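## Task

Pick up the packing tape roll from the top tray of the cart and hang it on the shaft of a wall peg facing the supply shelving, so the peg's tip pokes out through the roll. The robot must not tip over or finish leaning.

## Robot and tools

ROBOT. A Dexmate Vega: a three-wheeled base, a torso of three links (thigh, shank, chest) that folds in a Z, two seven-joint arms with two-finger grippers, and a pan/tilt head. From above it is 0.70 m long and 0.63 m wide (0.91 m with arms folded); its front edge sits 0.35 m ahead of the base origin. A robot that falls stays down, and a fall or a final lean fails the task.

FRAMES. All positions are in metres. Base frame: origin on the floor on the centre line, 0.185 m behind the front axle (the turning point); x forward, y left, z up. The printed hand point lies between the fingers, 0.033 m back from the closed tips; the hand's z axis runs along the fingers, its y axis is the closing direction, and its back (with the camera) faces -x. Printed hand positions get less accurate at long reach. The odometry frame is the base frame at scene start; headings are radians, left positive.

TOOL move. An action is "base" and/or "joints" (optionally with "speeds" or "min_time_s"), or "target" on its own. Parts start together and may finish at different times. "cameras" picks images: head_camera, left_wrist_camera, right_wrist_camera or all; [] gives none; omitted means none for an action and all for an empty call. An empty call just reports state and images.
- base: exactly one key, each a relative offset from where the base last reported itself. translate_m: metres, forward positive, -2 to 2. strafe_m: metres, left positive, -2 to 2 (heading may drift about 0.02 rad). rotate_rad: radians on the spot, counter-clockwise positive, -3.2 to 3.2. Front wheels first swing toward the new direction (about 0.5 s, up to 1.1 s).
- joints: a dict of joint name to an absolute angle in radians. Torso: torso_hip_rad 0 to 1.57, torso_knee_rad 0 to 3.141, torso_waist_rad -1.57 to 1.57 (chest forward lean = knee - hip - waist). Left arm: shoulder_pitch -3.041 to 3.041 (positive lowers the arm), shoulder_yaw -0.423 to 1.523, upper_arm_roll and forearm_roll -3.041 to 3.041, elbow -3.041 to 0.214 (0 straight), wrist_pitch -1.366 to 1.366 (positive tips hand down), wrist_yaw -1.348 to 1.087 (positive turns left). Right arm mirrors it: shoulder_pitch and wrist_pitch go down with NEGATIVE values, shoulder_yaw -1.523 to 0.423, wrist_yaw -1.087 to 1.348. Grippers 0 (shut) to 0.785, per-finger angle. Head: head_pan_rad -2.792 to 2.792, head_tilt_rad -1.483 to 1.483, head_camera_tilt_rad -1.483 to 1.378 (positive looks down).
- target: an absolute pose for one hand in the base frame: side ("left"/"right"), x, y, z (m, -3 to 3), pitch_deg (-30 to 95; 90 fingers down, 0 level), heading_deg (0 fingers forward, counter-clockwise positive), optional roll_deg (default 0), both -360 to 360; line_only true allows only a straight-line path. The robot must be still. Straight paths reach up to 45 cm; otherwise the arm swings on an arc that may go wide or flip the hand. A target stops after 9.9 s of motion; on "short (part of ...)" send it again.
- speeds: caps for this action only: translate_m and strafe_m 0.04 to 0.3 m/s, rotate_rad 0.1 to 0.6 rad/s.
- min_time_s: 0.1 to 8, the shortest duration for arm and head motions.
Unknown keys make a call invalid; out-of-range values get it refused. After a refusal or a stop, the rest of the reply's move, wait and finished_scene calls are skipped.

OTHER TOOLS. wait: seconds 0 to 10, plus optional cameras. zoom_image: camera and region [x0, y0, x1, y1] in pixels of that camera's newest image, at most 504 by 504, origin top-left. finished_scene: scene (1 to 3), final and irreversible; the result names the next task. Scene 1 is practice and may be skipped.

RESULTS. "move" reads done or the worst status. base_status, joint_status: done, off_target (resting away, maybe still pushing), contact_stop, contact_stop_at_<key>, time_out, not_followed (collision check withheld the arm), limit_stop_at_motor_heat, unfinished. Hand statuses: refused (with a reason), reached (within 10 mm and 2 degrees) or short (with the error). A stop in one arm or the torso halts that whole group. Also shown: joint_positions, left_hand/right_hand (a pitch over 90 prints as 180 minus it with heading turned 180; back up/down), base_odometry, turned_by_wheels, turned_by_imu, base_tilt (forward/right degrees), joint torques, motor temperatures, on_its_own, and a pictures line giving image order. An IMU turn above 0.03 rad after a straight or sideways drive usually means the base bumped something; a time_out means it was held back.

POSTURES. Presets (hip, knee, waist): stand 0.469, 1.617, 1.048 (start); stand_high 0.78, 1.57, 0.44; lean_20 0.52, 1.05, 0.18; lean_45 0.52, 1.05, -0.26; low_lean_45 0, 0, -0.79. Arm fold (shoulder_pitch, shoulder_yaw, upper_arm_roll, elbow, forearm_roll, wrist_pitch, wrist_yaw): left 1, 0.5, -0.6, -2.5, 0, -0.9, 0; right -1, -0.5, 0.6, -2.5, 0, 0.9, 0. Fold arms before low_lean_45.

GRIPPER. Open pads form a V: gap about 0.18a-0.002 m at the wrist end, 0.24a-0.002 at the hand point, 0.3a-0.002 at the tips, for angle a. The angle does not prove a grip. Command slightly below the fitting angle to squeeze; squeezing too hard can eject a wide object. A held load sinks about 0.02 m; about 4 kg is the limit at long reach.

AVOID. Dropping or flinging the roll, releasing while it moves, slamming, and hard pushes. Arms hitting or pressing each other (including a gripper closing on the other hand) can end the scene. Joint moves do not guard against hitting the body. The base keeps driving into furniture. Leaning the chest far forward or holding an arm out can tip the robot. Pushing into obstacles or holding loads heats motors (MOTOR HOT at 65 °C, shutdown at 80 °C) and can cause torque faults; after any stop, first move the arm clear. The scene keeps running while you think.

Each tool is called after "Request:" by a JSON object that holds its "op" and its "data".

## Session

Request:
{"op": "move", "data": {"cameras": ["head_camera"]}}

Request:
{"op": "move", "data": {"joints": {"head_pan_rad":1.4}, "cameras": ["head_camera"]}}

Request:
{"op": "move", "data": {"joints": {"head_pan_rad":-1.4}, "cameras": ["head_camera"]}}

Request:
{"op": "move", "data": {"joints": {"head_pan_rad":-2.7}, "cameras": ["head_camera"]}}

Scene clock: 0.00 s.
Joint torques (N m): no reading
Motor temperatures (°C): left_arm=[33 32 33 31 36 34 38] | right_arm=[33 29 37 33 36 32 37]
base_odometry: x=+0.000 y=+0.000 heading=+0.000
turned_by_wheels: +0.000
turned_by_imu: +0.000
base_tilt: forward=-0.6 right=-0.7
base_status: not commanded
joint_positions: torso_hip_rad=+0.469 torso_knee_rad=+1.617 torso_waist_rad=+1.048 left_shoulder_pitch_rad=+2.204 left_shoulder_yaw_rad=+0.007 left_upper_arm_roll_rad=-0.002 left_elbow_rad=-1.113 left_forearm_roll_rad=+0.001 left_wrist_pitch_rad=-0.497 left_wrist_yaw_rad=-0.002 left_gripper_rad=+0.005 right_shoulder_pitch_rad=-2.185 right_shoulder_yaw_rad=-0.018 right_upper_arm_roll_rad=-0.016 right_elbow_rad=-1.094 right_forearm_roll_rad=+0.005 right_wrist_pitch_rad=+0.495 right_wrist_yaw_rad=+0.018 right_gripper_rad=+0.005 head_pan_rad=+0.000 head_tilt_rad=+0.000 head_camera_tilt_rad=+0.000
joint_status: not commanded
chest: x=-0.0111 y=+0.0000 z=+1.4155 quat_wxyz=(+0.999, +0.000, +0.050, +0.000) (m; base frame)
left_hand: x=+0.2015 y=+0.2331 z=+0.6092 quat_wxyz=(+0.424, +0.004, +0.906, +0.002) pitch_deg=+39.8 heading_deg=+0.0 roll_deg=+0.5 back=up (m; base frame)
right_hand: x=+0.2058 y=-0.2208 z=+0.6055 quat_wxyz=(+0.423, -0.013, +0.906, +0.012) pitch_deg=+39.9 heading_deg=+2.4 roll_deg=+0.8 back=up (m; base frame)
pictures: head_camera

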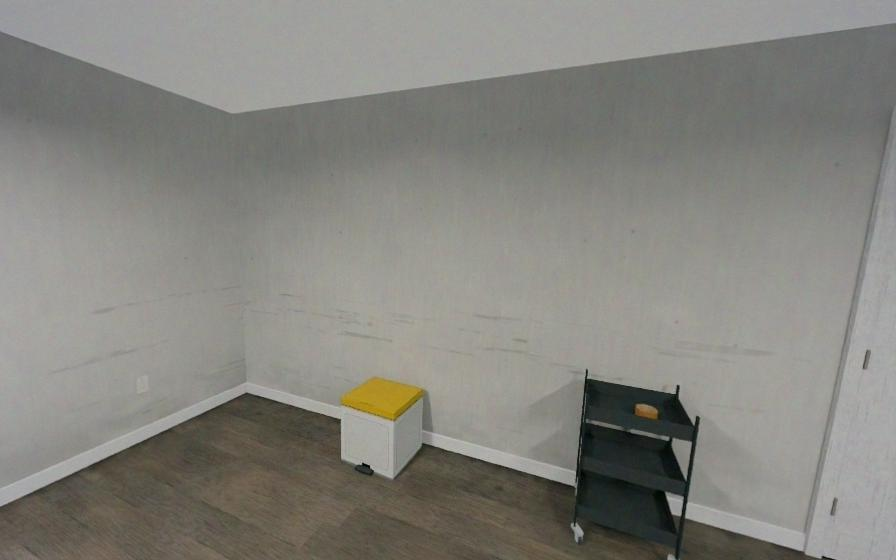

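Scene clock: 1.60 s.
Joint torques (N m): left_arm=[8.55 1.03 2.69 -3.59 -0.08 -4.01 0.09] | right_arm=[-6.12 0.92 -0.38 -2.58 -0.04 2.71 -0.1]
move: done
base_odometry: x=+0.000 y=+0.000 heading=+0.000
turned_by_wheels: +0.000
turned_by_imu: +0.000
base_tilt: forward=-0.5 right=-0.7
base_status: not commanded
joint_positions: torso_hip_rad=+0.469 torso_knee_rad=+1.617 torso_waist_rad=+1.048 left_shoulder_pitch_rad=+2.204 left_shoulder_yaw_rad=+0.007 left_upper_arm_roll_rad=-0.002 left_elbow_rad=-1.113 left_forearm_roll_rad=+0.001 left_wrist_pitch_rad=-0.497 left_wrist_yaw_rad=-0.002 left_gripper_rad=+0.005 right_shoulder_pitch_rad=-2.185 right_shoulder_yaw_rad=-0.018 right_upper_arm_roll_rad=-0.016 right_elbow_rad=-1.094 right_forearm_roll_rad=+0.005 right_wrist_pitch_rad=+0.495 right_wrist_yaw_rad=+0.018 right_gripper_rad=+0.005 head_pan_rad=+1.399 head_tilt_rad=+0.000 head_camera_tilt_rad=+0.000
joint_status: all done
chest: x=-0.0111 y=+0.0000 z=+1.4155 quat_wxyz=(+0.999, +0.000, +0.050, +0.000) (m; base frame)
left_hand: x=+0.2015 y=+0.2331 z=+0.6092 quat_wxyz=(+0.424, +0.004, +0.906, +0.002) pitch_deg=+39.8 heading_deg=+0.0 roll_deg=+0.5 back=up (m; base frame)
right_hand: x=+0.2058 y=-0.2208 z=+0.6055 quat_wxyz=(+0.423, -0.013, +0.906, +0.012) pitch_deg=+39.9 heading_deg=+2.4 roll_deg=+0.8 back=up (m; base frame)
pictures: head_camera
camera_calibration:
head_camera: T_world_to_cam=[[0.979027, -0.192534, -0.0666039, 0.199214], [-0.0756652, -0.040092, -0.996327, 1.50835], [0.189157, 0.980471, -0.0538193, 0.0579329], [0, 0, 0, 1]] pos_world=[-0.091865, 0.0420269, 1.5192]

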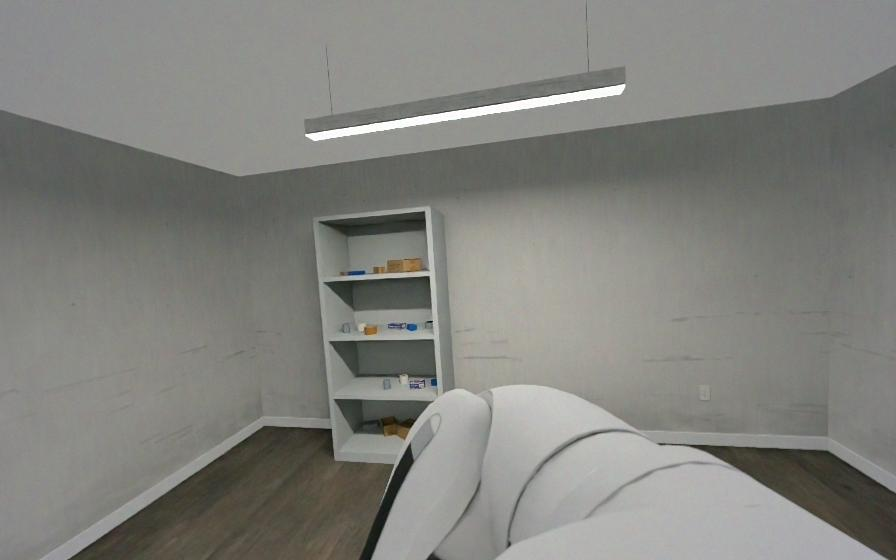

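Scene clock: 4.13 s.
Joint torques (N m): left_arm=[5.89 1.86 2.11 -3.05 -0.52 -2.63 0.15] | right_arm=[-6.46 0.43 -0.12 -2.84 0.01 2.17 -0.03]
move: done
base_odometry: x=+0.000 y=+0.000 heading=+0.000
turned_by_wheels: +0.000
turned_by_imu: +0.000
base_tilt: forward=-0.6 right=-0.8
base_status: not commanded
joint_positions: torso_hip_rad=+0.469 torso_knee_rad=+1.617 torso_waist_rad=+1.048 left_shoulder_pitch_rad=+2.204 left_shoulder_yaw_rad=+0.007 left_upper_arm_roll_rad=-0.002 left_elbow_rad=-1.113 left_forearm_roll_rad=+0.001 left_wrist_pitch_rad=-0.497 left_wrist_yaw_rad=-0.002 left_gripper_rad=+0.005 right_shoulder_pitch_rad=-2.185 right_shoulder_yaw_rad=-0.018 right_upper_arm_roll_rad=-0.016 right_elbow_rad=-1.094 right_forearm_roll_rad=+0.005 right_wrist_pitch_rad=+0.495 right_wrist_yaw_rad=+0.018 right_gripper_rad=+0.005 head_pan_rad=-1.399 head_tilt_rad=+0.000 head_camera_tilt_rad=+0.000
joint_status: all done
chest: x=-0.0111 y=+0.0000 z=+1.4155 quat_wxyz=(+0.999, +0.000, +0.050, +0.000) (m; base frame)
left_hand: x=+0.2015 y=+0.2331 z=+0.6092 quat_wxyz=(+0.424, +0.004, +0.906, +0.002) pitch_deg=+39.8 heading_deg=+0.0 roll_deg=+0.5 back=up (m; base frame)
right_hand: x=+0.2058 y=-0.2208 z=+0.6055 quat_wxyz=(+0.423, -0.013, +0.906, +0.012) pitch_deg=+39.9 heading_deg=+2.4 roll_deg=+0.8 back=up (m; base frame)
pictures: head_camera
camera_calibration:
head_camera: T_world_to_cam=[[-0.98033, -0.148441, 0.13007, -0.245665], [-0.135888, 0.0297032, -0.990279, 1.49472], [0.143135, -0.988475, -0.0492902, 0.0476447], [0, 0, 0, 1]] pos_world=[-0.0445382, -0.0337692, 1.5145]

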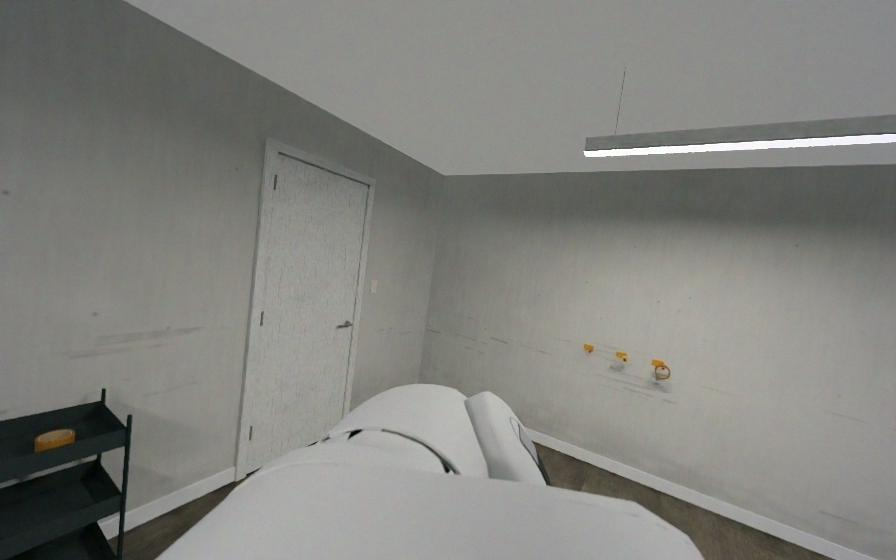

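Scene clock: 5.67 s.
Joint torques (N m): left_arm=[6.77 -0.87 1.23 -3.75 -0.08 -1.98 -0.13] | right_arm=[-5.48 2.27 -0.33 -1.53 0.17 2.49 0.07]
move: done
base_odometry: x=+0.000 y=+0.000 heading=+0.000
turned_by_wheels: +0.000
turned_by_imu: +0.000
base_tilt: forward=-0.4 right=-0.8
base_status: not commanded
joint_positions: torso_hip_rad=+0.469 torso_knee_rad=+1.617 torso_waist_rad=+1.048 left_shoulder_pitch_rad=+2.204 left_shoulder_yaw_rad=+0.007 left_upper_arm_roll_rad=-0.002 left_elbow_rad=-1.113 left_forearm_roll_rad=+0.001 left_wrist_pitch_rad=-0.497 left_wrist_yaw_rad=-0.002 left_gripper_rad=+0.005 right_shoulder_pitch_rad=-2.185 right_shoulder_yaw_rad=-0.018 right_upper_arm_roll_rad=-0.016 right_elbow_rad=-1.094 right_forearm_roll_rad=+0.005 right_wrist_pitch_rad=+0.495 right_wrist_yaw_rad=+0.018 right_gripper_rad=+0.005 head_pan_rad=-2.699 head_tilt_rad=+0.000 head_camera_tilt_rad=+0.000
joint_status: all done
chest: x=-0.0111 y=+0.0000 z=+1.4155 quat_wxyz=(+0.999, +0.000, +0.050, +0.000) (m; base frame)
left_hand: x=+0.2015 y=+0.2331 z=+0.6092 quat_wxyz=(+0.424, +0.004, +0.906, +0.002) pitch_deg=+39.8 heading_deg=+0.0 roll_deg=+0.5 back=up (m; base frame)
right_hand: x=+0.2058 y=-0.2208 z=+0.6055 quat_wxyz=(+0.423, -0.013, +0.906, +0.012) pitch_deg=+39.9 heading_deg=+2.4 roll_deg=+0.8 back=up (m; base frame)
pictures: head_camera
camera_calibration:
head_camera: T_world_to_cam=[[-0.402213, 0.912709, 0.072021, -0.114371], [-0.0810234, 0.0428714, -0.99579, 1.5072], [-0.911954, -0.406355, 0.0567073, -0.192054], [0, 0, 0, 1]] pos_world=[-0.0990266, -0.0382708, 1.51999]

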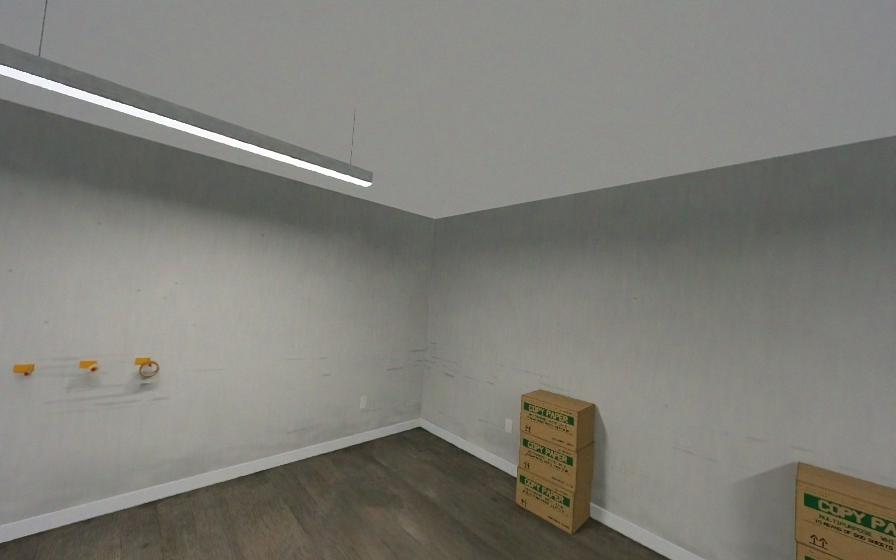

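Request:
{"op": "move", "data": {"base": {"rotate_rad":-0.37}, "joints": {"head_pan_rad":0,"torso_waist_rad":0.5,"left_shoulder_pitch_rad":1.95}}}

Request:
{"op": "move", "data": {"base": {"strafe_m":-0.23}, "joints": {"right_shoulder_pitch_rad":-0.5,"right_shoulder_yaw_rad":-0.05,"right_upper_arm_roll_rad":0,"right_elbow_rad":-0.9,"right_forearm_roll_rad":0,"right_wrist_pitch_rad":-1.25,"right_wrist_yaw_rad":0,"right_gripper_rad":0.7}}}

Request:
{"op": "move", "data": {"target": {"side":"right","x":0.66,"y":-0.15,"z":0.93,"pitch_deg":85,"heading_deg":0,"line_only":true}}}

Request:
{"op": "move", "data": {"target": {"side":"right","x":0.66,"y":-0.15,"z":0.93,"pitch_deg":85,"heading_deg":0,"line_only":true}, "cameras": ["head_camera","right_wrist_camera"]}}

Scene clock: 25.53 s.
Joint torques (N m): left_arm=[11.65 0.73 1.84 -1.46 -0.39 -2.09 -0.54] | right_arm=[-19.04 2.08 -0.83 0.38 -0.16 1.37 0]
move: done
base_odometry: x=+0.001 y=+0.000 heading=-0.370
turned_by_wheels: -0.370
turned_by_imu: -0.370
base_tilt: forward=-0.6 right=-0.9
base_status: done
joint_positions: torso_hip_rad=+0.469 torso_knee_rad=+1.617 torso_waist_rad=+0.500 left_shoulder_pitch_rad=+1.951 left_shoulder_yaw_rad=+0.007 left_upper_arm_roll_rad=-0.002 left_elbow_rad=-1.113 left_forearm_roll_rad=+0.001 left_wrist_pitch_rad=-0.497 left_wrist_yaw_rad=-0.002 left_gripper_rad=+0.005 right_shoulder_pitch_rad=-2.185 right_shoulder_yaw_rad=-0.018 right_upper_arm_roll_rad=-0.016 right_elbow_rad=-1.094 right_forearm_roll_rad=+0.005 right_wrist_pitch_rad=+0.495 right_wrist_yaw_rad=+0.018 right_gripper_rad=+0.005 head_pan_rad=-0.001 head_tilt_rad=+0.000 head_camera_tilt_rad=+0.000
joint_status: all done
chest: x=+0.2248 y=+0.0000 z=+1.3572 quat_wxyz=(+0.948, +0.000, +0.318, +0.000) (m; base frame)
left_hand: x=+0.1942 y=+0.2331 z=+0.5239 quat_wxyz=(+0.287, +0.004, +0.958, +0.001) pitch_deg=+56.7 heading_deg=-0.1 roll_deg=+0.5 back=up (m; base frame)
right_hand: x=-0.0119 y=-0.2208 z=+0.5528 quat_wxyz=(+0.162, -0.009, +0.987, +0.015) pitch_deg=+71.2 heading_deg=+5.7 roll_deg=+4.6 back=up (m; base frame)
pictures: none

Scene clock: 32.60 s.
Joint torques (N m): left_arm=[9.1 -0.55 -0.08 -0.84 0.57 -1.16 0.32] | right_arm=[29.71 -2.01 4.11 -4.1 -0.49 0.56 -0.31]
move: done
base_odometry: x=-0.083 y=-0.213 heading=-0.374
turned_by_wheels: -0.004
turned_by_imu: -0.004
base_tilt: forward=-0.6 right=-1.0
base_status: done
joint_positions: torso_hip_rad=+0.469 torso_knee_rad=+1.617 torso_waist_rad=+0.500 left_shoulder_pitch_rad=+1.950 left_shoulder_yaw_rad=+0.007 left_upper_arm_roll_rad=-0.002 left_elbow_rad=-1.113 left_forearm_roll_rad=+0.001 left_wrist_pitch_rad=-0.497 left_wrist_yaw_rad=-0.002 left_gripper_rad=+0.005 right_shoulder_pitch_rad=-0.505 right_shoulder_yaw_rad=-0.050 right_upper_arm_roll_rad=+0.000 right_elbow_rad=-0.901 right_forearm_roll_rad=+0.000 right_wrist_pitch_rad=-1.246 right_wrist_yaw_rad=+0.000 right_gripper_rad=+0.700 head_pan_rad=-0.001 head_tilt_rad=+0.000 head_camera_tilt_rad=+0.000
joint_status: all done
chest: x=+0.2248 y=+0.0000 z=+1.3572 quat_wxyz=(+0.948, +0.000, +0.318, +0.000) (m; base frame)
left_hand: x=+0.1945 y=+0.2331 z=+0.5239 quat_wxyz=(+0.287, +0.004, +0.958, +0.001) pitch_deg=+56.6 heading_deg=-0.1 roll_deg=+0.5 back=up (m; base frame)
right_hand: x=+0.6918 y=-0.2723 z=+0.5776 quat_wxyz=(+0.037, +0.009, +0.999, -0.023) pitch_deg=+85.0 heading_deg=-32.7 roll_deg=-31.7 (m; base frame)
pictures: none

Scene clock: 43.87 s.
Joint torques (N m): left_arm=[10.5 -0.55 -1.48 -0.77 0.12 -2.18 -0.3] | right_arm=[31.43 -2.06 4.88 -2.29 0.31 0.21 -0.35]
move: short
base_odometry: x=-0.083 y=-0.213 heading=-0.374
turned_by_wheels: +0.000
turned_by_imu: -0.001
base_tilt: forward=-0.6 right=-0.7
base_status: not commanded
joint_positions: torso_hip_rad=+0.469 torso_knee_rad=+1.617 torso_waist_rad=+0.500 left_shoulder_pitch_rad=+1.950 left_shoulder_yaw_rad=+0.007 left_upper_arm_roll_rad=-0.002 left_elbow_rad=-1.113 left_forearm_roll_rad=+0.001 left_wrist_pitch_rad=-0.497 left_wrist_yaw_rad=-0.002 left_gripper_rad=+0.005 right_shoulder_pitch_rad=+0.544 right_shoulder_yaw_rad=-0.948 right_upper_arm_roll_rad=-1.917 right_elbow_rad=-1.885 right_forearm_roll_rad=+2.611 right_wrist_pitch_rad=-0.493 right_wrist_yaw_rad=-1.087 right_gripper_rad=+0.700 head_pan_rad=-0.001 head_tilt_rad=+0.000 head_camera_tilt_rad=+0.000
joint_status: not commanded
chest: x=+0.2248 y=+0.0000 z=+1.3572 quat_wxyz=(+0.948, +0.000, +0.318, +0.000) (m; base frame)
left_hand: x=+0.1945 y=+0.2331 z=+0.5239 quat_wxyz=(+0.287, +0.004, +0.958, +0.001) pitch_deg=+56.6 heading_deg=-0.1 roll_deg=+0.5 back=up (m; base frame)
right_hand: x=+0.6696 y=-0.1841 z=+0.8290 quat_wxyz=(+0.042, +0.002, +0.999, -0.006) pitch_deg=+85.2 heading_deg=-8.1 roll_deg=-7.8 (m; base frame)
right_hand_status: short (part of a straight line of 11.3 s, the rest not played, planned for 9.9 s): 107 mm and 0.7 deg off.
pictures: none

Scene clock: 46.87 s.
Joint torques (N m): left_arm=[11.24 0.2 -0.04 -0.78 -0.65 -1.5 0.07] | right_arm=[32.34 2.06 4.36 -1.68 0.35 0.1 -0.25]
move: done
base_odometry: x=-0.083 y=-0.213 heading=-0.374
turned_by_wheels: +0.000
turned_by_imu: +0.000
base_tilt: forward=-0.6 right=-0.7
base_status: not commanded
joint_positions: torso_hip_rad=+0.469 torso_knee_rad=+1.617 torso_waist_rad=+0.500 left_shoulder_pitch_rad=+1.950 left_shoulder_yaw_rad=+0.007 left_upper_arm_roll_rad=-0.002 left_elbow_rad=-1.113 left_forearm_roll_rad=+0.001 left_wrist_pitch_rad=-0.497 left_wrist_yaw_rad=-0.002 left_gripper_rad=+0.005 right_shoulder_pitch_rad=+0.971 right_shoulder_yaw_rad=-0.874 right_upper_arm_roll_rad=-2.174 right_elbow_rad=-2.036 right_forearm_roll_rad=+2.889 right_wrist_pitch_rad=-0.398 right_wrist_yaw_rad=-1.087 right_gripper_rad=+0.700 head_pan_rad=-0.001 head_tilt_rad=+0.000 head_camera_tilt_rad=+0.000
joint_status: not commanded
chest: x=+0.2248 y=+0.0000 z=+1.3572 quat_wxyz=(+0.948, +0.000, +0.318, +0.000) (m; base frame)
left_hand: x=+0.1945 y=+0.2331 z=+0.5239 quat_wxyz=(+0.287, +0.004, +0.958, +0.001) pitch_deg=+56.6 heading_deg=-0.1 roll_deg=+0.5 back=up (m; base frame)
right_hand: x=+0.6602 y=-0.1500 z=+0.9290 quat_wxyz=(+0.044, +0.000, +0.999, +0.000) pitch_deg=+85.0 heading_deg=+0.4 roll_deg=+0.4 (m; base frame)
right_hand_status: reached (straight line, planned for 1.7 s): 1 mm and 0.0 deg off.
pictures: head_camera, right_wrist_camera
camera_calibration:
head_camera: T_world_to_cam=[[0.000640712, -0.99924, 0.0389692, -0.0327605], [-0.631139, -0.0306314, -0.775065, 1.28839], [0.77567, -0.0240984, -0.630679, 0.720476], [0, 0, 0, 1]] pos_world=[0.25432, 0.0240917, 1.45425]
right_wrist_camera: T_world_to_cam=[[0.00346174, -0.998999, -0.0445963, -0.106369], [-0.999629, -0.00466113, 0.0268185, 0.687384], [-0.0269995, 0.044487, -0.998645, 1.10884], [0, 0, 0, 1]] pos_world=[0.717436, -0.152387, 1.08416]

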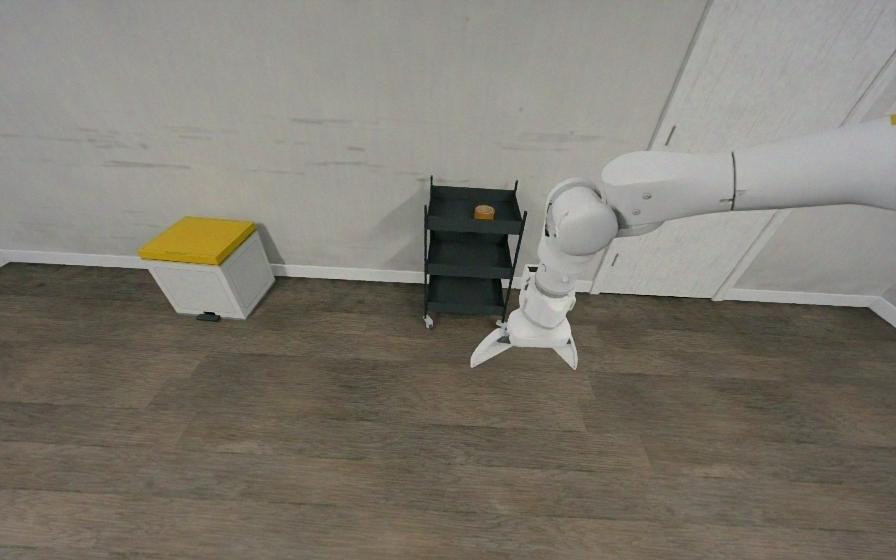

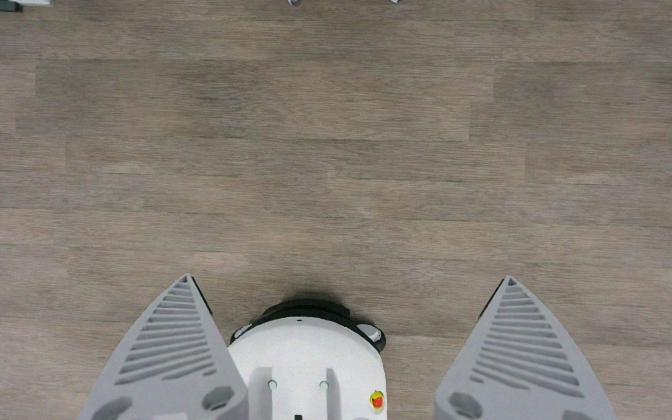

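Request:
{"op": "move", "data": {"base": {"translate_m":0.8}, "cameras": ["head_camera","right_wrist_camera"]}}

Scene clock: 55.93 s.
Joint torques (N m): left_arm=[13.05 2.25 0.35 -0.57 0.32 -2.21 -0.24] | right_arm=[31.35 4.42 4.15 -0.45 0.28 1.38 0]
move: done
base_odometry: x=+0.661 y=-0.506 heading=-0.373
turned_by_wheels: +0.001
turned_by_imu: -0.001
base_tilt: forward=-0.6 right=-0.8
base_status: done
joint_positions: torso_hip_rad=+0.469 torso_knee_rad=+1.617 torso_waist_rad=+0.500 left_shoulder_pitch_rad=+1.950 left_shoulder_yaw_rad=+0.007 left_upper_arm_roll_rad=-0.002 left_elbow_rad=-1.113 left_forearm_roll_rad=+0.001 left_wrist_pitch_rad=-0.497 left_wrist_yaw_rad=-0.002 left_gripper_rad=+0.005 right_shoulder_pitch_rad=+0.975 right_shoulder_yaw_rad=-0.873 right_upper_arm_roll_rad=-2.176 right_elbow_rad=-2.037 right_forearm_roll_rad=+2.892 right_wrist_pitch_rad=-0.397 right_wrist_yaw_rad=-1.087 right_gripper_rad=+0.700 head_pan_rad=-0.001 head_tilt_rad=+0.000 head_camera_tilt_rad=+0.000
joint_status: not commanded
chest: x=+0.2249 y=+0.0000 z=+1.3572 quat_wxyz=(+0.948, +0.000, +0.318, +0.000) (m; base frame)
left_hand: x=+0.1946 y=+0.2331 z=+0.5239 quat_wxyz=(+0.287, +0.004, +0.958, +0.001) pitch_deg=+56.6 heading_deg=-0.1 roll_deg=+0.5 back=up (m; base frame)
right_hand: x=+0.6600 y=-0.1498 z=+0.9299 quat_wxyz=(+0.044, +0.000, +0.999, +0.000) pitch_deg=+85.0 heading_deg=+0.3 roll_deg=+0.3 (m; base frame)
pictures: head_camera, right_wrist_camera
camera_calibration:
head_camera: T_world_to_cam=[[0.000645738, -0.99924, 0.0389693, -0.0327619], [-0.631248, -0.0306312, -0.774976, 1.28835], [0.775581, -0.0240988, -0.630788, 0.720581], [0, 0, 0, 1]] pos_world=[0.254418, 0.0240917, 1.45425]
right_wrist_camera: T_world_to_cam=[[0.00326376, -0.999009, -0.0443913, -0.106205], [-0.999625, -0.00446678, 0.0270282, 0.687058], [-0.0271997, 0.0442864, -0.998649, 1.10994], [0, 0, 0, 1]] pos_world=[0.717337, -0.152186, 1.08516]

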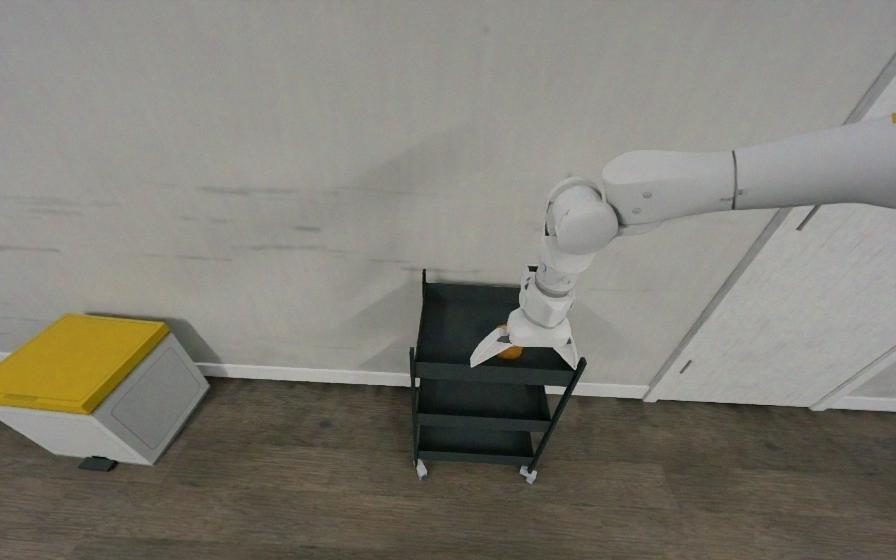

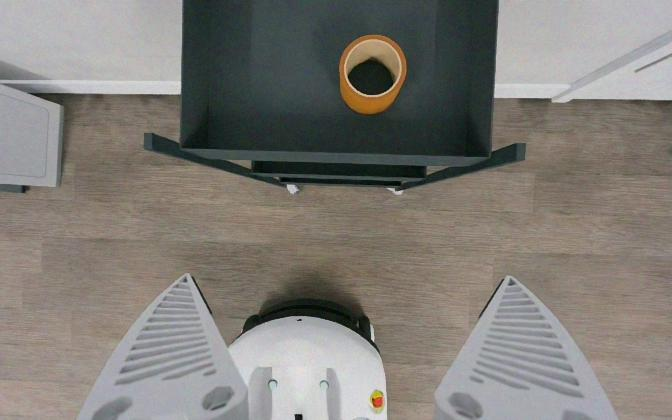

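Request:
{"op": "move", "data": {"base": {"translate_m":0.21}, "speeds": {"translate_m":0.15}}}

Request:
{"op": "move", "data": {"target": {"side":"right","x":0.70,"y":-0.183,"z":0.85,"pitch_deg":90,"heading_deg":0,"line_only":true}, "cameras": ["head_camera","right_wrist_camera"]}}

Request:
{"op": "zoom_image", "data": {"camera": "right_wrist_camera", "region": [230, 210, 430, 370]}}

Scene clock: 64.07 s.
Joint torques (N m): left_arm=[12.76 -1.86 1.49 -0.35 -0.25 -1.99 0.24] | right_arm=[31.22 4.34 4.23 -1.14 0.19 0.2 -0.18]
move: done
base_odometry: x=+0.857 y=-0.583 heading=-0.372
turned_by_wheels: +0.001
turned_by_imu: +0.000
base_tilt: forward=-0.5 right=-0.8
base_status: done
joint_positions: torso_hip_rad=+0.469 torso_knee_rad=+1.617 torso_waist_rad=+0.500 left_shoulder_pitch_rad=+1.950 left_shoulder_yaw_rad=+0.007 left_upper_arm_roll_rad=-0.002 left_elbow_rad=-1.113 left_forearm_roll_rad=+0.001 left_wrist_pitch_rad=-0.497 left_wrist_yaw_rad=-0.002 left_gripper_rad=+0.005 right_shoulder_pitch_rad=+0.975 right_shoulder_yaw_rad=-0.873 right_upper_arm_roll_rad=-2.176 right_elbow_rad=-2.037 right_forearm_roll_rad=+2.892 right_wrist_pitch_rad=-0.397 right_wrist_yaw_rad=-1.087 right_gripper_rad=+0.700 head_pan_rad=-0.001 head_tilt_rad=+0.000 head_camera_tilt_rad=+0.000
joint_status: not commanded
chest: x=+0.2248 y=+0.0000 z=+1.3572 quat_wxyz=(+0.948, +0.000, +0.318, +0.000) (m; base frame)
left_hand: x=+0.1946 y=+0.2331 z=+0.5239 quat_wxyz=(+0.287, +0.004, +0.958, +0.001) pitch_deg=+56.6 heading_deg=-0.1 roll_deg=+0.5 back=up (m; base frame)
right_hand: x=+0.6600 y=-0.1498 z=+0.9299 quat_wxyz=(+0.044, +0.000, +0.999, +0.000) pitch_deg=+85.0 heading_deg=+0.3 roll_deg=+0.3 (m; base frame)
pictures: none

Scene clock: 67.13 s.
Joint torques (N m): left_arm=[14.15 -0.27 2.01 0.24 -0.3 -0.9 0.3] | right_arm=[15.43 4.5 8.9 1.78 -0.13 -0.22 -0.09]
move: done
base_odometry: x=+0.857 y=-0.583 heading=-0.372
turned_by_wheels: +0.000
turned_by_imu: +0.000
base_tilt: forward=-0.6 right=-0.8
base_status: not commanded
joint_positions: torso_hip_rad=+0.469 torso_knee_rad=+1.617 torso_waist_rad=+0.500 left_shoulder_pitch_rad=+1.950 left_shoulder_yaw_rad=+0.007 left_upper_arm_roll_rad=-0.002 left_elbow_rad=-1.113 left_forearm_roll_rad=+0.001 left_wrist_pitch_rad=-0.497 left_wrist_yaw_rad=-0.002 left_gripper_rad=+0.005 right_shoulder_pitch_rad=+0.793 right_shoulder_yaw_rad=-0.727 right_upper_arm_roll_rad=-2.183 right_elbow_rad=-1.595 right_forearm_roll_rad=+2.809 right_wrist_pitch_rad=-0.647 right_wrist_yaw_rad=-0.904 right_gripper_rad=+0.700 head_pan_rad=-0.001 head_tilt_rad=+0.000 head_camera_tilt_rad=+0.000
joint_status: not commanded
chest: x=+0.2248 y=+0.0000 z=+1.3572 quat_wxyz=(+0.948, +0.000, +0.318, +0.000) (m; base frame)
left_hand: x=+0.1946 y=+0.2331 z=+0.5239 quat_wxyz=(+0.287, +0.004, +0.958, +0.001) pitch_deg=+56.6 heading_deg=-0.1 roll_deg=+0.5 back=up (m; base frame)
right_hand: x=+0.6998 y=-0.1827 z=+0.8508 quat_wxyz=(+0.001, +0.000, +1.000, +0.000) pitch_deg=+89.9 heading_deg=+0.0 roll_deg=+0.0 (m; base frame)
right_hand_status: reached (straight line, planned for 1.7 s): 1 mm and 0.1 deg off.
pictures: head_camera, right_wrist_camera
camera_calibration:
head_camera: T_world_to_cam=[[0.000639983, -0.99924, 0.0389692, -0.0327602], [-0.631188, -0.0306293, -0.775025, 1.28834], [0.77563, -0.0241009, -0.630728, 0.720559], [0, 0, 0, 1]] pos_world=[0.254319, 0.0240918, 1.45425]
right_wrist_camera: T_world_to_cam=[[-0.000517016, -0.999027, -0.04411, -0.140273], [-0.993603, -0.00446788, 0.112837, 0.651574], [-0.112924, 0.0438861, -0.992634, 1.08824], [0, 0, 0, 1]] pos_world=[0.770222, -0.184984, 1.00051]

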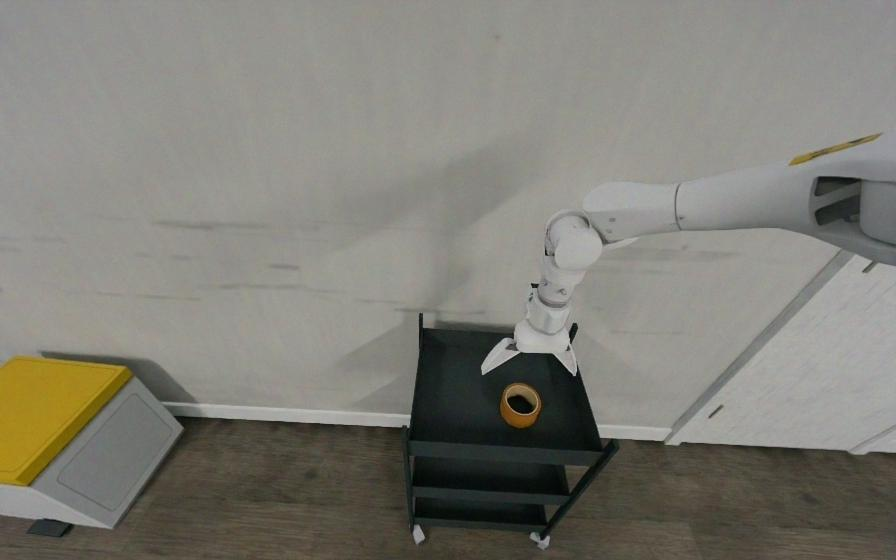

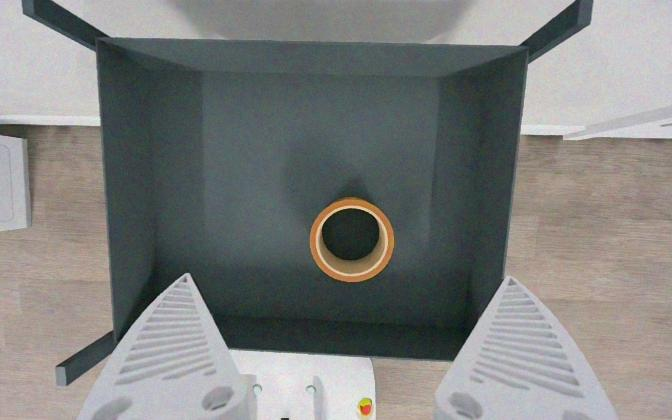

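Scaled by 2.520 from the camera's 672x420 image, which has a finer 960x600 frame.

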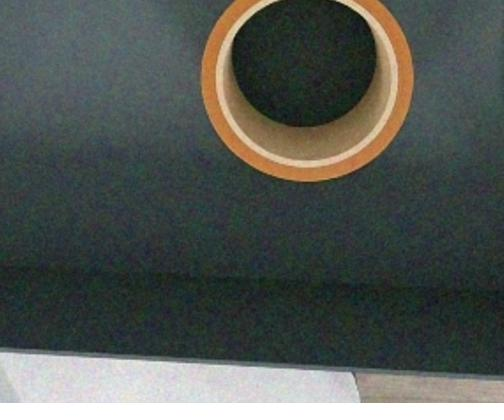

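Request:
{"op": "move", "data": {"target": {"side":"right","x":0.704,"y":-0.186,"z":0.715,"pitch_deg":90,"heading_deg":0,"line_only":true}, "cameras": ["head_camera","right_wrist_camera"]}}

Request:
{"op": "zoom_image", "data": {"camera": "head_camera", "region": [450, 340, 610, 460]}}

Scene clock: 76.27 s.
Joint torques (N m): left_arm=[12.02 2.39 0.53 -1.84 0.27 -1.77 0.37] | right_arm=[14.01 4.51 2.72 1.31 0 0.44 -0.13]
move: done
base_odometry: x=+0.857 y=-0.583 heading=-0.372
turned_by_wheels: +0.000
turned_by_imu: -0.001
base_tilt: forward=-0.5 right=-0.7
base_status: not commanded
joint_positions: torso_hip_rad=+0.469 torso_knee_rad=+1.617 torso_waist_rad=+0.500 left_shoulder_pitch_rad=+1.950 left_shoulder_yaw_rad=+0.007 left_upper_arm_roll_rad=-0.002 left_elbow_rad=-1.113 left_forearm_roll_rad=+0.001 left_wrist_pitch_rad=-0.497 left_wrist_yaw_rad=-0.002 left_gripper_rad=+0.005 right_shoulder_pitch_rad=+0.512 right_shoulder_yaw_rad=-0.550 right_upper_arm_roll_rad=-2.195 right_elbow_rad=-1.264 right_forearm_roll_rad=+2.610 right_wrist_pitch_rad=-0.619 right_wrist_yaw_rad=-0.663 right_gripper_rad=+0.700 head_pan_rad=-0.001 head_tilt_rad=+0.000 head_camera_tilt_rad=+0.000
joint_status: not commanded
chest: x=+0.2248 y=+0.0000 z=+1.3572 quat_wxyz=(+0.948, +0.000, +0.318, +0.000) (m; base frame)
left_hand: x=+0.1946 y=+0.2331 z=+0.5239 quat_wxyz=(+0.287, +0.004, +0.958, +0.001) pitch_deg=+56.6 heading_deg=-0.1 roll_deg=+0.5 back=up (m; base frame)
right_hand: x=+0.7044 y=-0.1858 z=+0.7168 quat_wxyz=(+0.000, +0.000, +1.000, +0.000) pitch_deg=+90.0 heading_deg=+0.0 roll_deg=+0.0 (m; base frame)
right_hand_status: reached (straight line, planned for 1.4 s): 2 mm and 0.0 deg off.
pictures: head_camera, right_wrist_camera
camera_calibration:
head_camera: T_world_to_cam=[[0.000639983, -0.99924, 0.0389692, -0.0327602], [-0.631188, -0.0306293, -0.775025, 1.28834], [0.77563, -0.0241009, -0.630728, 0.720559], [0, 0, 0, 1]] pos_world=[0.254319, 0.0240918, 1.45425]
right_wrist_camera: T_world_to_cam=[[-0.000777561, -0.999014, -0.0443849, -0.148841], [-0.993535, -0.0042671, 0.113449, 0.670819], [-0.113527, 0.0441862, -0.992552, 0.956248], [0, 0, 0, 1]] pos_world=[0.774926, -0.188085, 0.866415]

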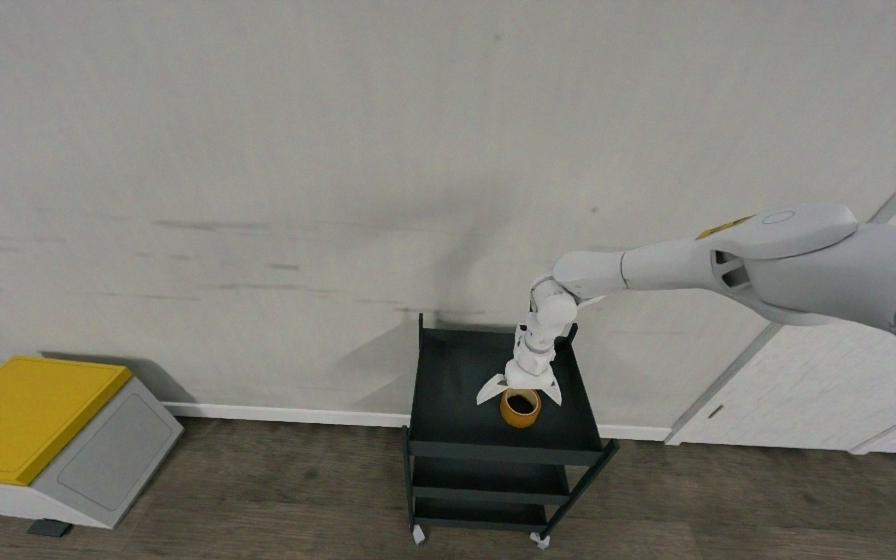

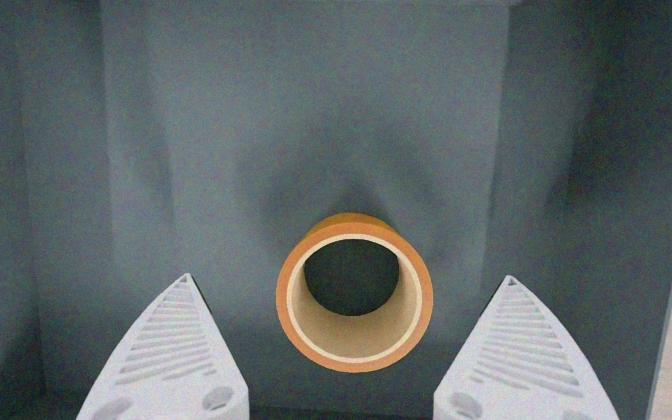

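Scaled by 3.150 from the camera's 896x560 image, which has a finer 960x600 frame.

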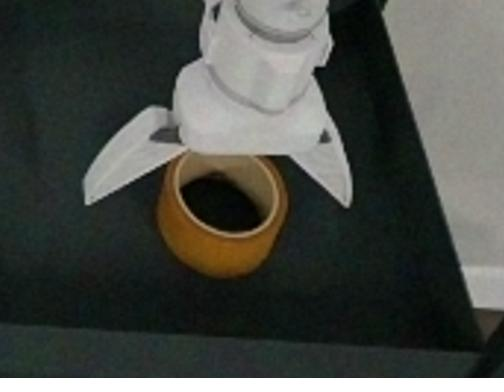

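Request:
{"op": "move", "data": {"target": {"side":"right","x":0.703,"y":-0.189,"z":0.700,"pitch_deg":90,"heading_deg":0,"line_only":true}}}

Request:
{"op": "move", "data": {"joints": {"right_gripper_rad":0.40}}}

Request:
{"op": "move", "data": {"joints": {"right_gripper_rad":0.28}, "cameras": ["right_wrist_camera"]}}

Request:
{"op": "move", "data": {"target": {"side":"right","x":0.703,"y":-0.187,"z":0.73,"pitch_deg":90,"heading_deg":0,"line_only":true}, "cameras": ["head_camera","right_wrist_camera"]}}

Request:
{"op": "zoom_image", "data": {"camera": "head_camera", "region": [450, 340, 610, 460]}}

Scene clock: 85.13 s.
Joint torques (N m): left_arm=[13.07 -1.78 2.33 0.63 0.63 -2.59 0.11] | right_arm=[14.07 3.26 2.45 1.9 -0.15 0.56 0.13]
move: done
base_odometry: x=+0.857 y=-0.583 heading=-0.372
turned_by_wheels: +0.000
turned_by_imu: +0.000
base_tilt: forward=-0.5 right=-0.8
base_status: not commanded
joint_positions: torso_hip_rad=+0.469 torso_knee_rad=+1.617 torso_waist_rad=+0.500 left_shoulder_pitch_rad=+1.950 left_shoulder_yaw_rad=+0.007 left_upper_arm_roll_rad=-0.002 left_elbow_rad=-1.113 left_forearm_roll_rad=+0.001 left_wrist_pitch_rad=-0.497 left_wrist_yaw_rad=-0.002 left_gripper_rad=+0.005 right_shoulder_pitch_rad=+0.480 right_shoulder_yaw_rad=-0.531 right_upper_arm_roll_rad=-2.199 right_elbow_rad=-1.218 right_forearm_roll_rad=+2.587 right_wrist_pitch_rad=-0.619 right_wrist_yaw_rad=-0.630 right_gripper_rad=+0.700 head_pan_rad=-0.001 head_tilt_rad=+0.000 head_camera_tilt_rad=+0.000
joint_status: not commanded
chest: x=+0.2248 y=+0.0000 z=+1.3572 quat_wxyz=(+0.948, +0.000, +0.318, +0.000) (m; base frame)
left_hand: x=+0.1946 y=+0.2331 z=+0.5239 quat_wxyz=(+0.287, +0.004, +0.958, +0.001) pitch_deg=+56.6 heading_deg=-0.1 roll_deg=+0.5 back=up (m; base frame)
right_hand: x=+0.7034 y=-0.1886 z=+0.7016 quat_wxyz=(+0.000, +0.000, +1.000, +0.000) pitch_deg=+90.0 heading_deg=+0.0 roll_deg=+0.0 (m; base frame)
right_hand_status: reached (straight line, planned for 0.5 s): 2 mm and 0.0 deg off.
pictures: none

Scene clock: 85.97 s.
Joint torques (N m): left_arm=[12.38 0.78 -0.01 -1.28 0.57 -1.89 0.5] | right_arm=[13.97 3 2.12 1.4 -0.13 -0.22 0.33]
move: done
base_odometry: x=+0.857 y=-0.583 heading=-0.372
turned_by_wheels: +0.000
turned_by_imu: +0.000
base_tilt: forward=-0.5 right=-0.8
base_status: not commanded
joint_positions: torso_hip_rad=+0.469 torso_knee_rad=+1.617 torso_waist_rad=+0.500 left_shoulder_pitch_rad=+1.950 left_shoulder_yaw_rad=+0.007 left_upper_arm_roll_rad=-0.002 left_elbow_rad=-1.113 left_forearm_roll_rad=+0.001 left_wrist_pitch_rad=-0.497 left_wrist_yaw_rad=-0.002 left_gripper_rad=+0.005 right_shoulder_pitch_rad=+0.478 right_shoulder_yaw_rad=-0.529 right_upper_arm_roll_rad=-2.199 right_elbow_rad=-1.215 right_forearm_roll_rad=+2.585 right_wrist_pitch_rad=-0.619 right_wrist_yaw_rad=-0.627 right_gripper_rad=+0.400 head_pan_rad=-0.001 head_tilt_rad=+0.000 head_camera_tilt_rad=+0.000
joint_status: all done
chest: x=+0.2248 y=+0.0000 z=+1.3572 quat_wxyz=(+0.948, +0.000, +0.318, +0.000) (m; base frame)
left_hand: x=+0.1946 y=+0.2331 z=+0.5239 quat_wxyz=(+0.287, +0.004, +0.958, +0.001) pitch_deg=+56.6 heading_deg=-0.1 roll_deg=+0.5 back=up (m; base frame)
right_hand: x=+0.7034 y=-0.1888 z=+0.7005 quat_wxyz=(+0.000, +0.000, +1.000, +0.000) pitch_deg=+90.0 heading_deg=+0.0 roll_deg=+0.0 (m; base frame)
pictures: none

Scene clock: 86.57 s.
Joint torques (N m): left_arm=[13.19 -0.43 2.61 -0.68 0.53 -1.45 0.13] | right_arm=[10.44 3.07 1.69 1.71 -0.19 -0.35 0.29]
move: done
base_odometry: x=+0.857 y=-0.583 heading=-0.372
turned_by_wheels: +0.000
turned_by_imu: +0.000
base_tilt: forward=-0.6 right=-0.9
base_status: not commanded
joint_positions: torso_hip_rad=+0.469 torso_knee_rad=+1.617 torso_waist_rad=+0.500 left_shoulder_pitch_rad=+1.950 left_shoulder_yaw_rad=+0.007 left_upper_arm_roll_rad=-0.002 left_elbow_rad=-1.113 left_forearm_roll_rad=+0.001 left_wrist_pitch_rad=-0.497 left_wrist_yaw_rad=-0.002 left_gripper_rad=+0.005 right_shoulder_pitch_rad=+0.478 right_shoulder_yaw_rad=-0.529 right_upper_arm_roll_rad=-2.199 right_elbow_rad=-1.214 right_forearm_roll_rad=+2.585 right_wrist_pitch_rad=-0.619 right_wrist_yaw_rad=-0.627 right_gripper_rad=+0.281 head_pan_rad=-0.001 head_tilt_rad=+0.000 head_camera_tilt_rad=+0.000
joint_status: all done
chest: x=+0.2248 y=+0.0000 z=+1.3572 quat_wxyz=(+0.948, +0.000, +0.318, +0.000) (m; base frame)
left_hand: x=+0.1946 y=+0.2331 z=+0.5239 quat_wxyz=(+0.287, +0.004, +0.958, +0.001) pitch_deg=+56.6 heading_deg=-0.1 roll_deg=+0.5 back=up (m; base frame)
right_hand: x=+0.7034 y=-0.1888 z=+0.7004 quat_wxyz=(+0.000, +0.000, +1.000, +0.000) pitch_deg=+90.0 heading_deg=+0.0 roll_deg=+0.0 (m; base frame)
pictures: right_wrist_camera
camera_calibration:
right_wrist_camera: T_world_to_cam=[[-0.000664957, -0.999014, -0.0443939, -0.152642], [-0.99357, -0.0043662, 0.113137, 0.671934], [-0.113219, 0.0441836, -0.992587, 0.939879], [0, 0, 0, 1]] pos_world=[0.773924, -0.191085, 0.850115]

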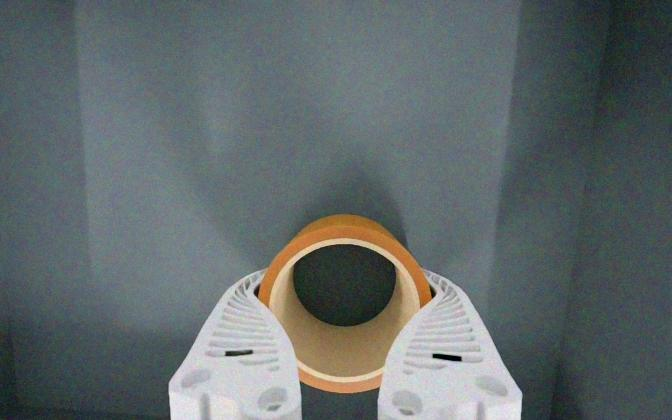

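Scene clock: 88.30 s.
Joint torques (N m): left_arm=[13.37 0.37 -0.31 -1.08 0.35 -2.3 0.28] | right_arm=[35.39 -2.26 10.37 -0.24 0.72 0.13 -0.49]
move: done
base_odometry: x=+0.857 y=-0.583 heading=-0.372
turned_by_wheels: +0.000
turned_by_imu: +0.000
base_tilt: forward=-0.5 right=-0.8
base_status: not commanded
joint_positions: torso_hip_rad=+0.469 torso_knee_rad=+1.617 torso_waist_rad=+0.500 left_shoulder_pitch_rad=+1.950 left_shoulder_yaw_rad=+0.007 left_upper_arm_roll_rad=-0.002 left_elbow_rad=-1.113 left_forearm_roll_rad=+0.001 left_wrist_pitch_rad=-0.497 left_wrist_yaw_rad=-0.002 left_gripper_rad=+0.005 right_shoulder_pitch_rad=+0.539 right_shoulder_yaw_rad=-0.577 right_upper_arm_roll_rad=-2.195 right_elbow_rad=-1.310 right_forearm_roll_rad=+2.622 right_wrist_pitch_rad=-0.617 right_wrist_yaw_rad=-0.687 right_gripper_rad=+0.280 head_pan_rad=-0.001 head_tilt_rad=+0.000 head_camera_tilt_rad=+0.000
joint_status: not commanded
chest: x=+0.2248 y=+0.0000 z=+1.3572 quat_wxyz=(+0.948, +0.000, +0.318, +0.000) (m; base frame)
left_hand: x=+0.1946 y=+0.2331 z=+0.5239 quat_wxyz=(+0.287, +0.004, +0.958, +0.001) pitch_deg=+56.6 heading_deg=-0.1 roll_deg=+0.5 back=up (m; base frame)
right_hand: x=+0.7027 y=-0.1873 z=+0.7285 quat_wxyz=(+0.000, +0.000, +1.000, +0.000) pitch_deg=+90.0 heading_deg=+0.0 roll_deg=+0.0 (m; base frame)
right_hand_status: reached (straight line, planned for 0.6 s): 2 mm and 0.0 deg off.
pictures: head_camera, right_wrist_camera
camera_calibration:
head_camera: T_world_to_cam=[[0.000639983, -0.99924, 0.0389692, -0.0327602], [-0.631188, -0.0306293, -0.775025, 1.28834], [0.77563, -0.0241009, -0.630728, 0.720559], [0, 0, 0, 1]] pos_world=[0.254319, 0.0240918, 1.45425]
right_wrist_camera: T_world_to_cam=[[-0.000540627, -0.999044, -0.0437087, -0.150501], [-0.993421, -0.00446882, 0.114431, 0.666913], [-0.114517, 0.043483, -0.992469, 0.968302], [0, 0, 0, 1]] pos_world=[0.773331, -0.189481, 0.878117]

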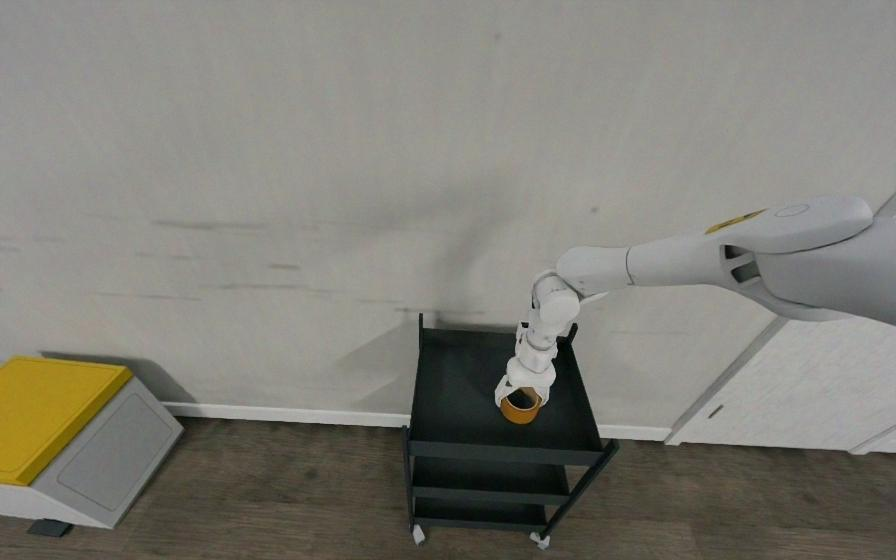

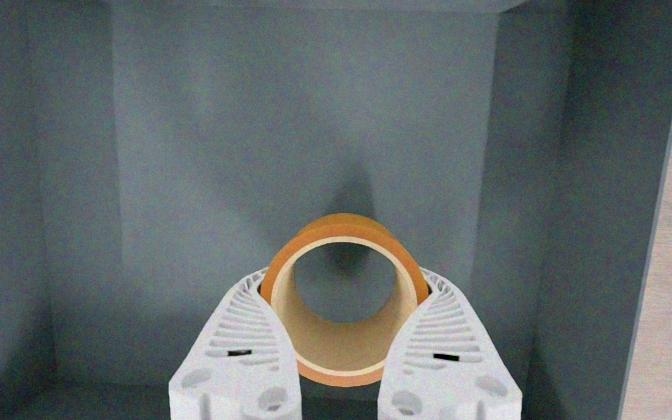

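Scaled by 3.150 from the camera's 896x560 image, which has a finer 960x600 frame.

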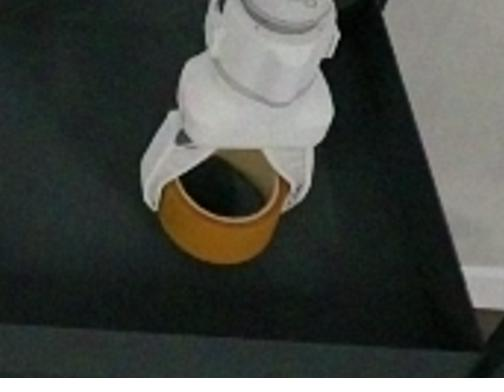

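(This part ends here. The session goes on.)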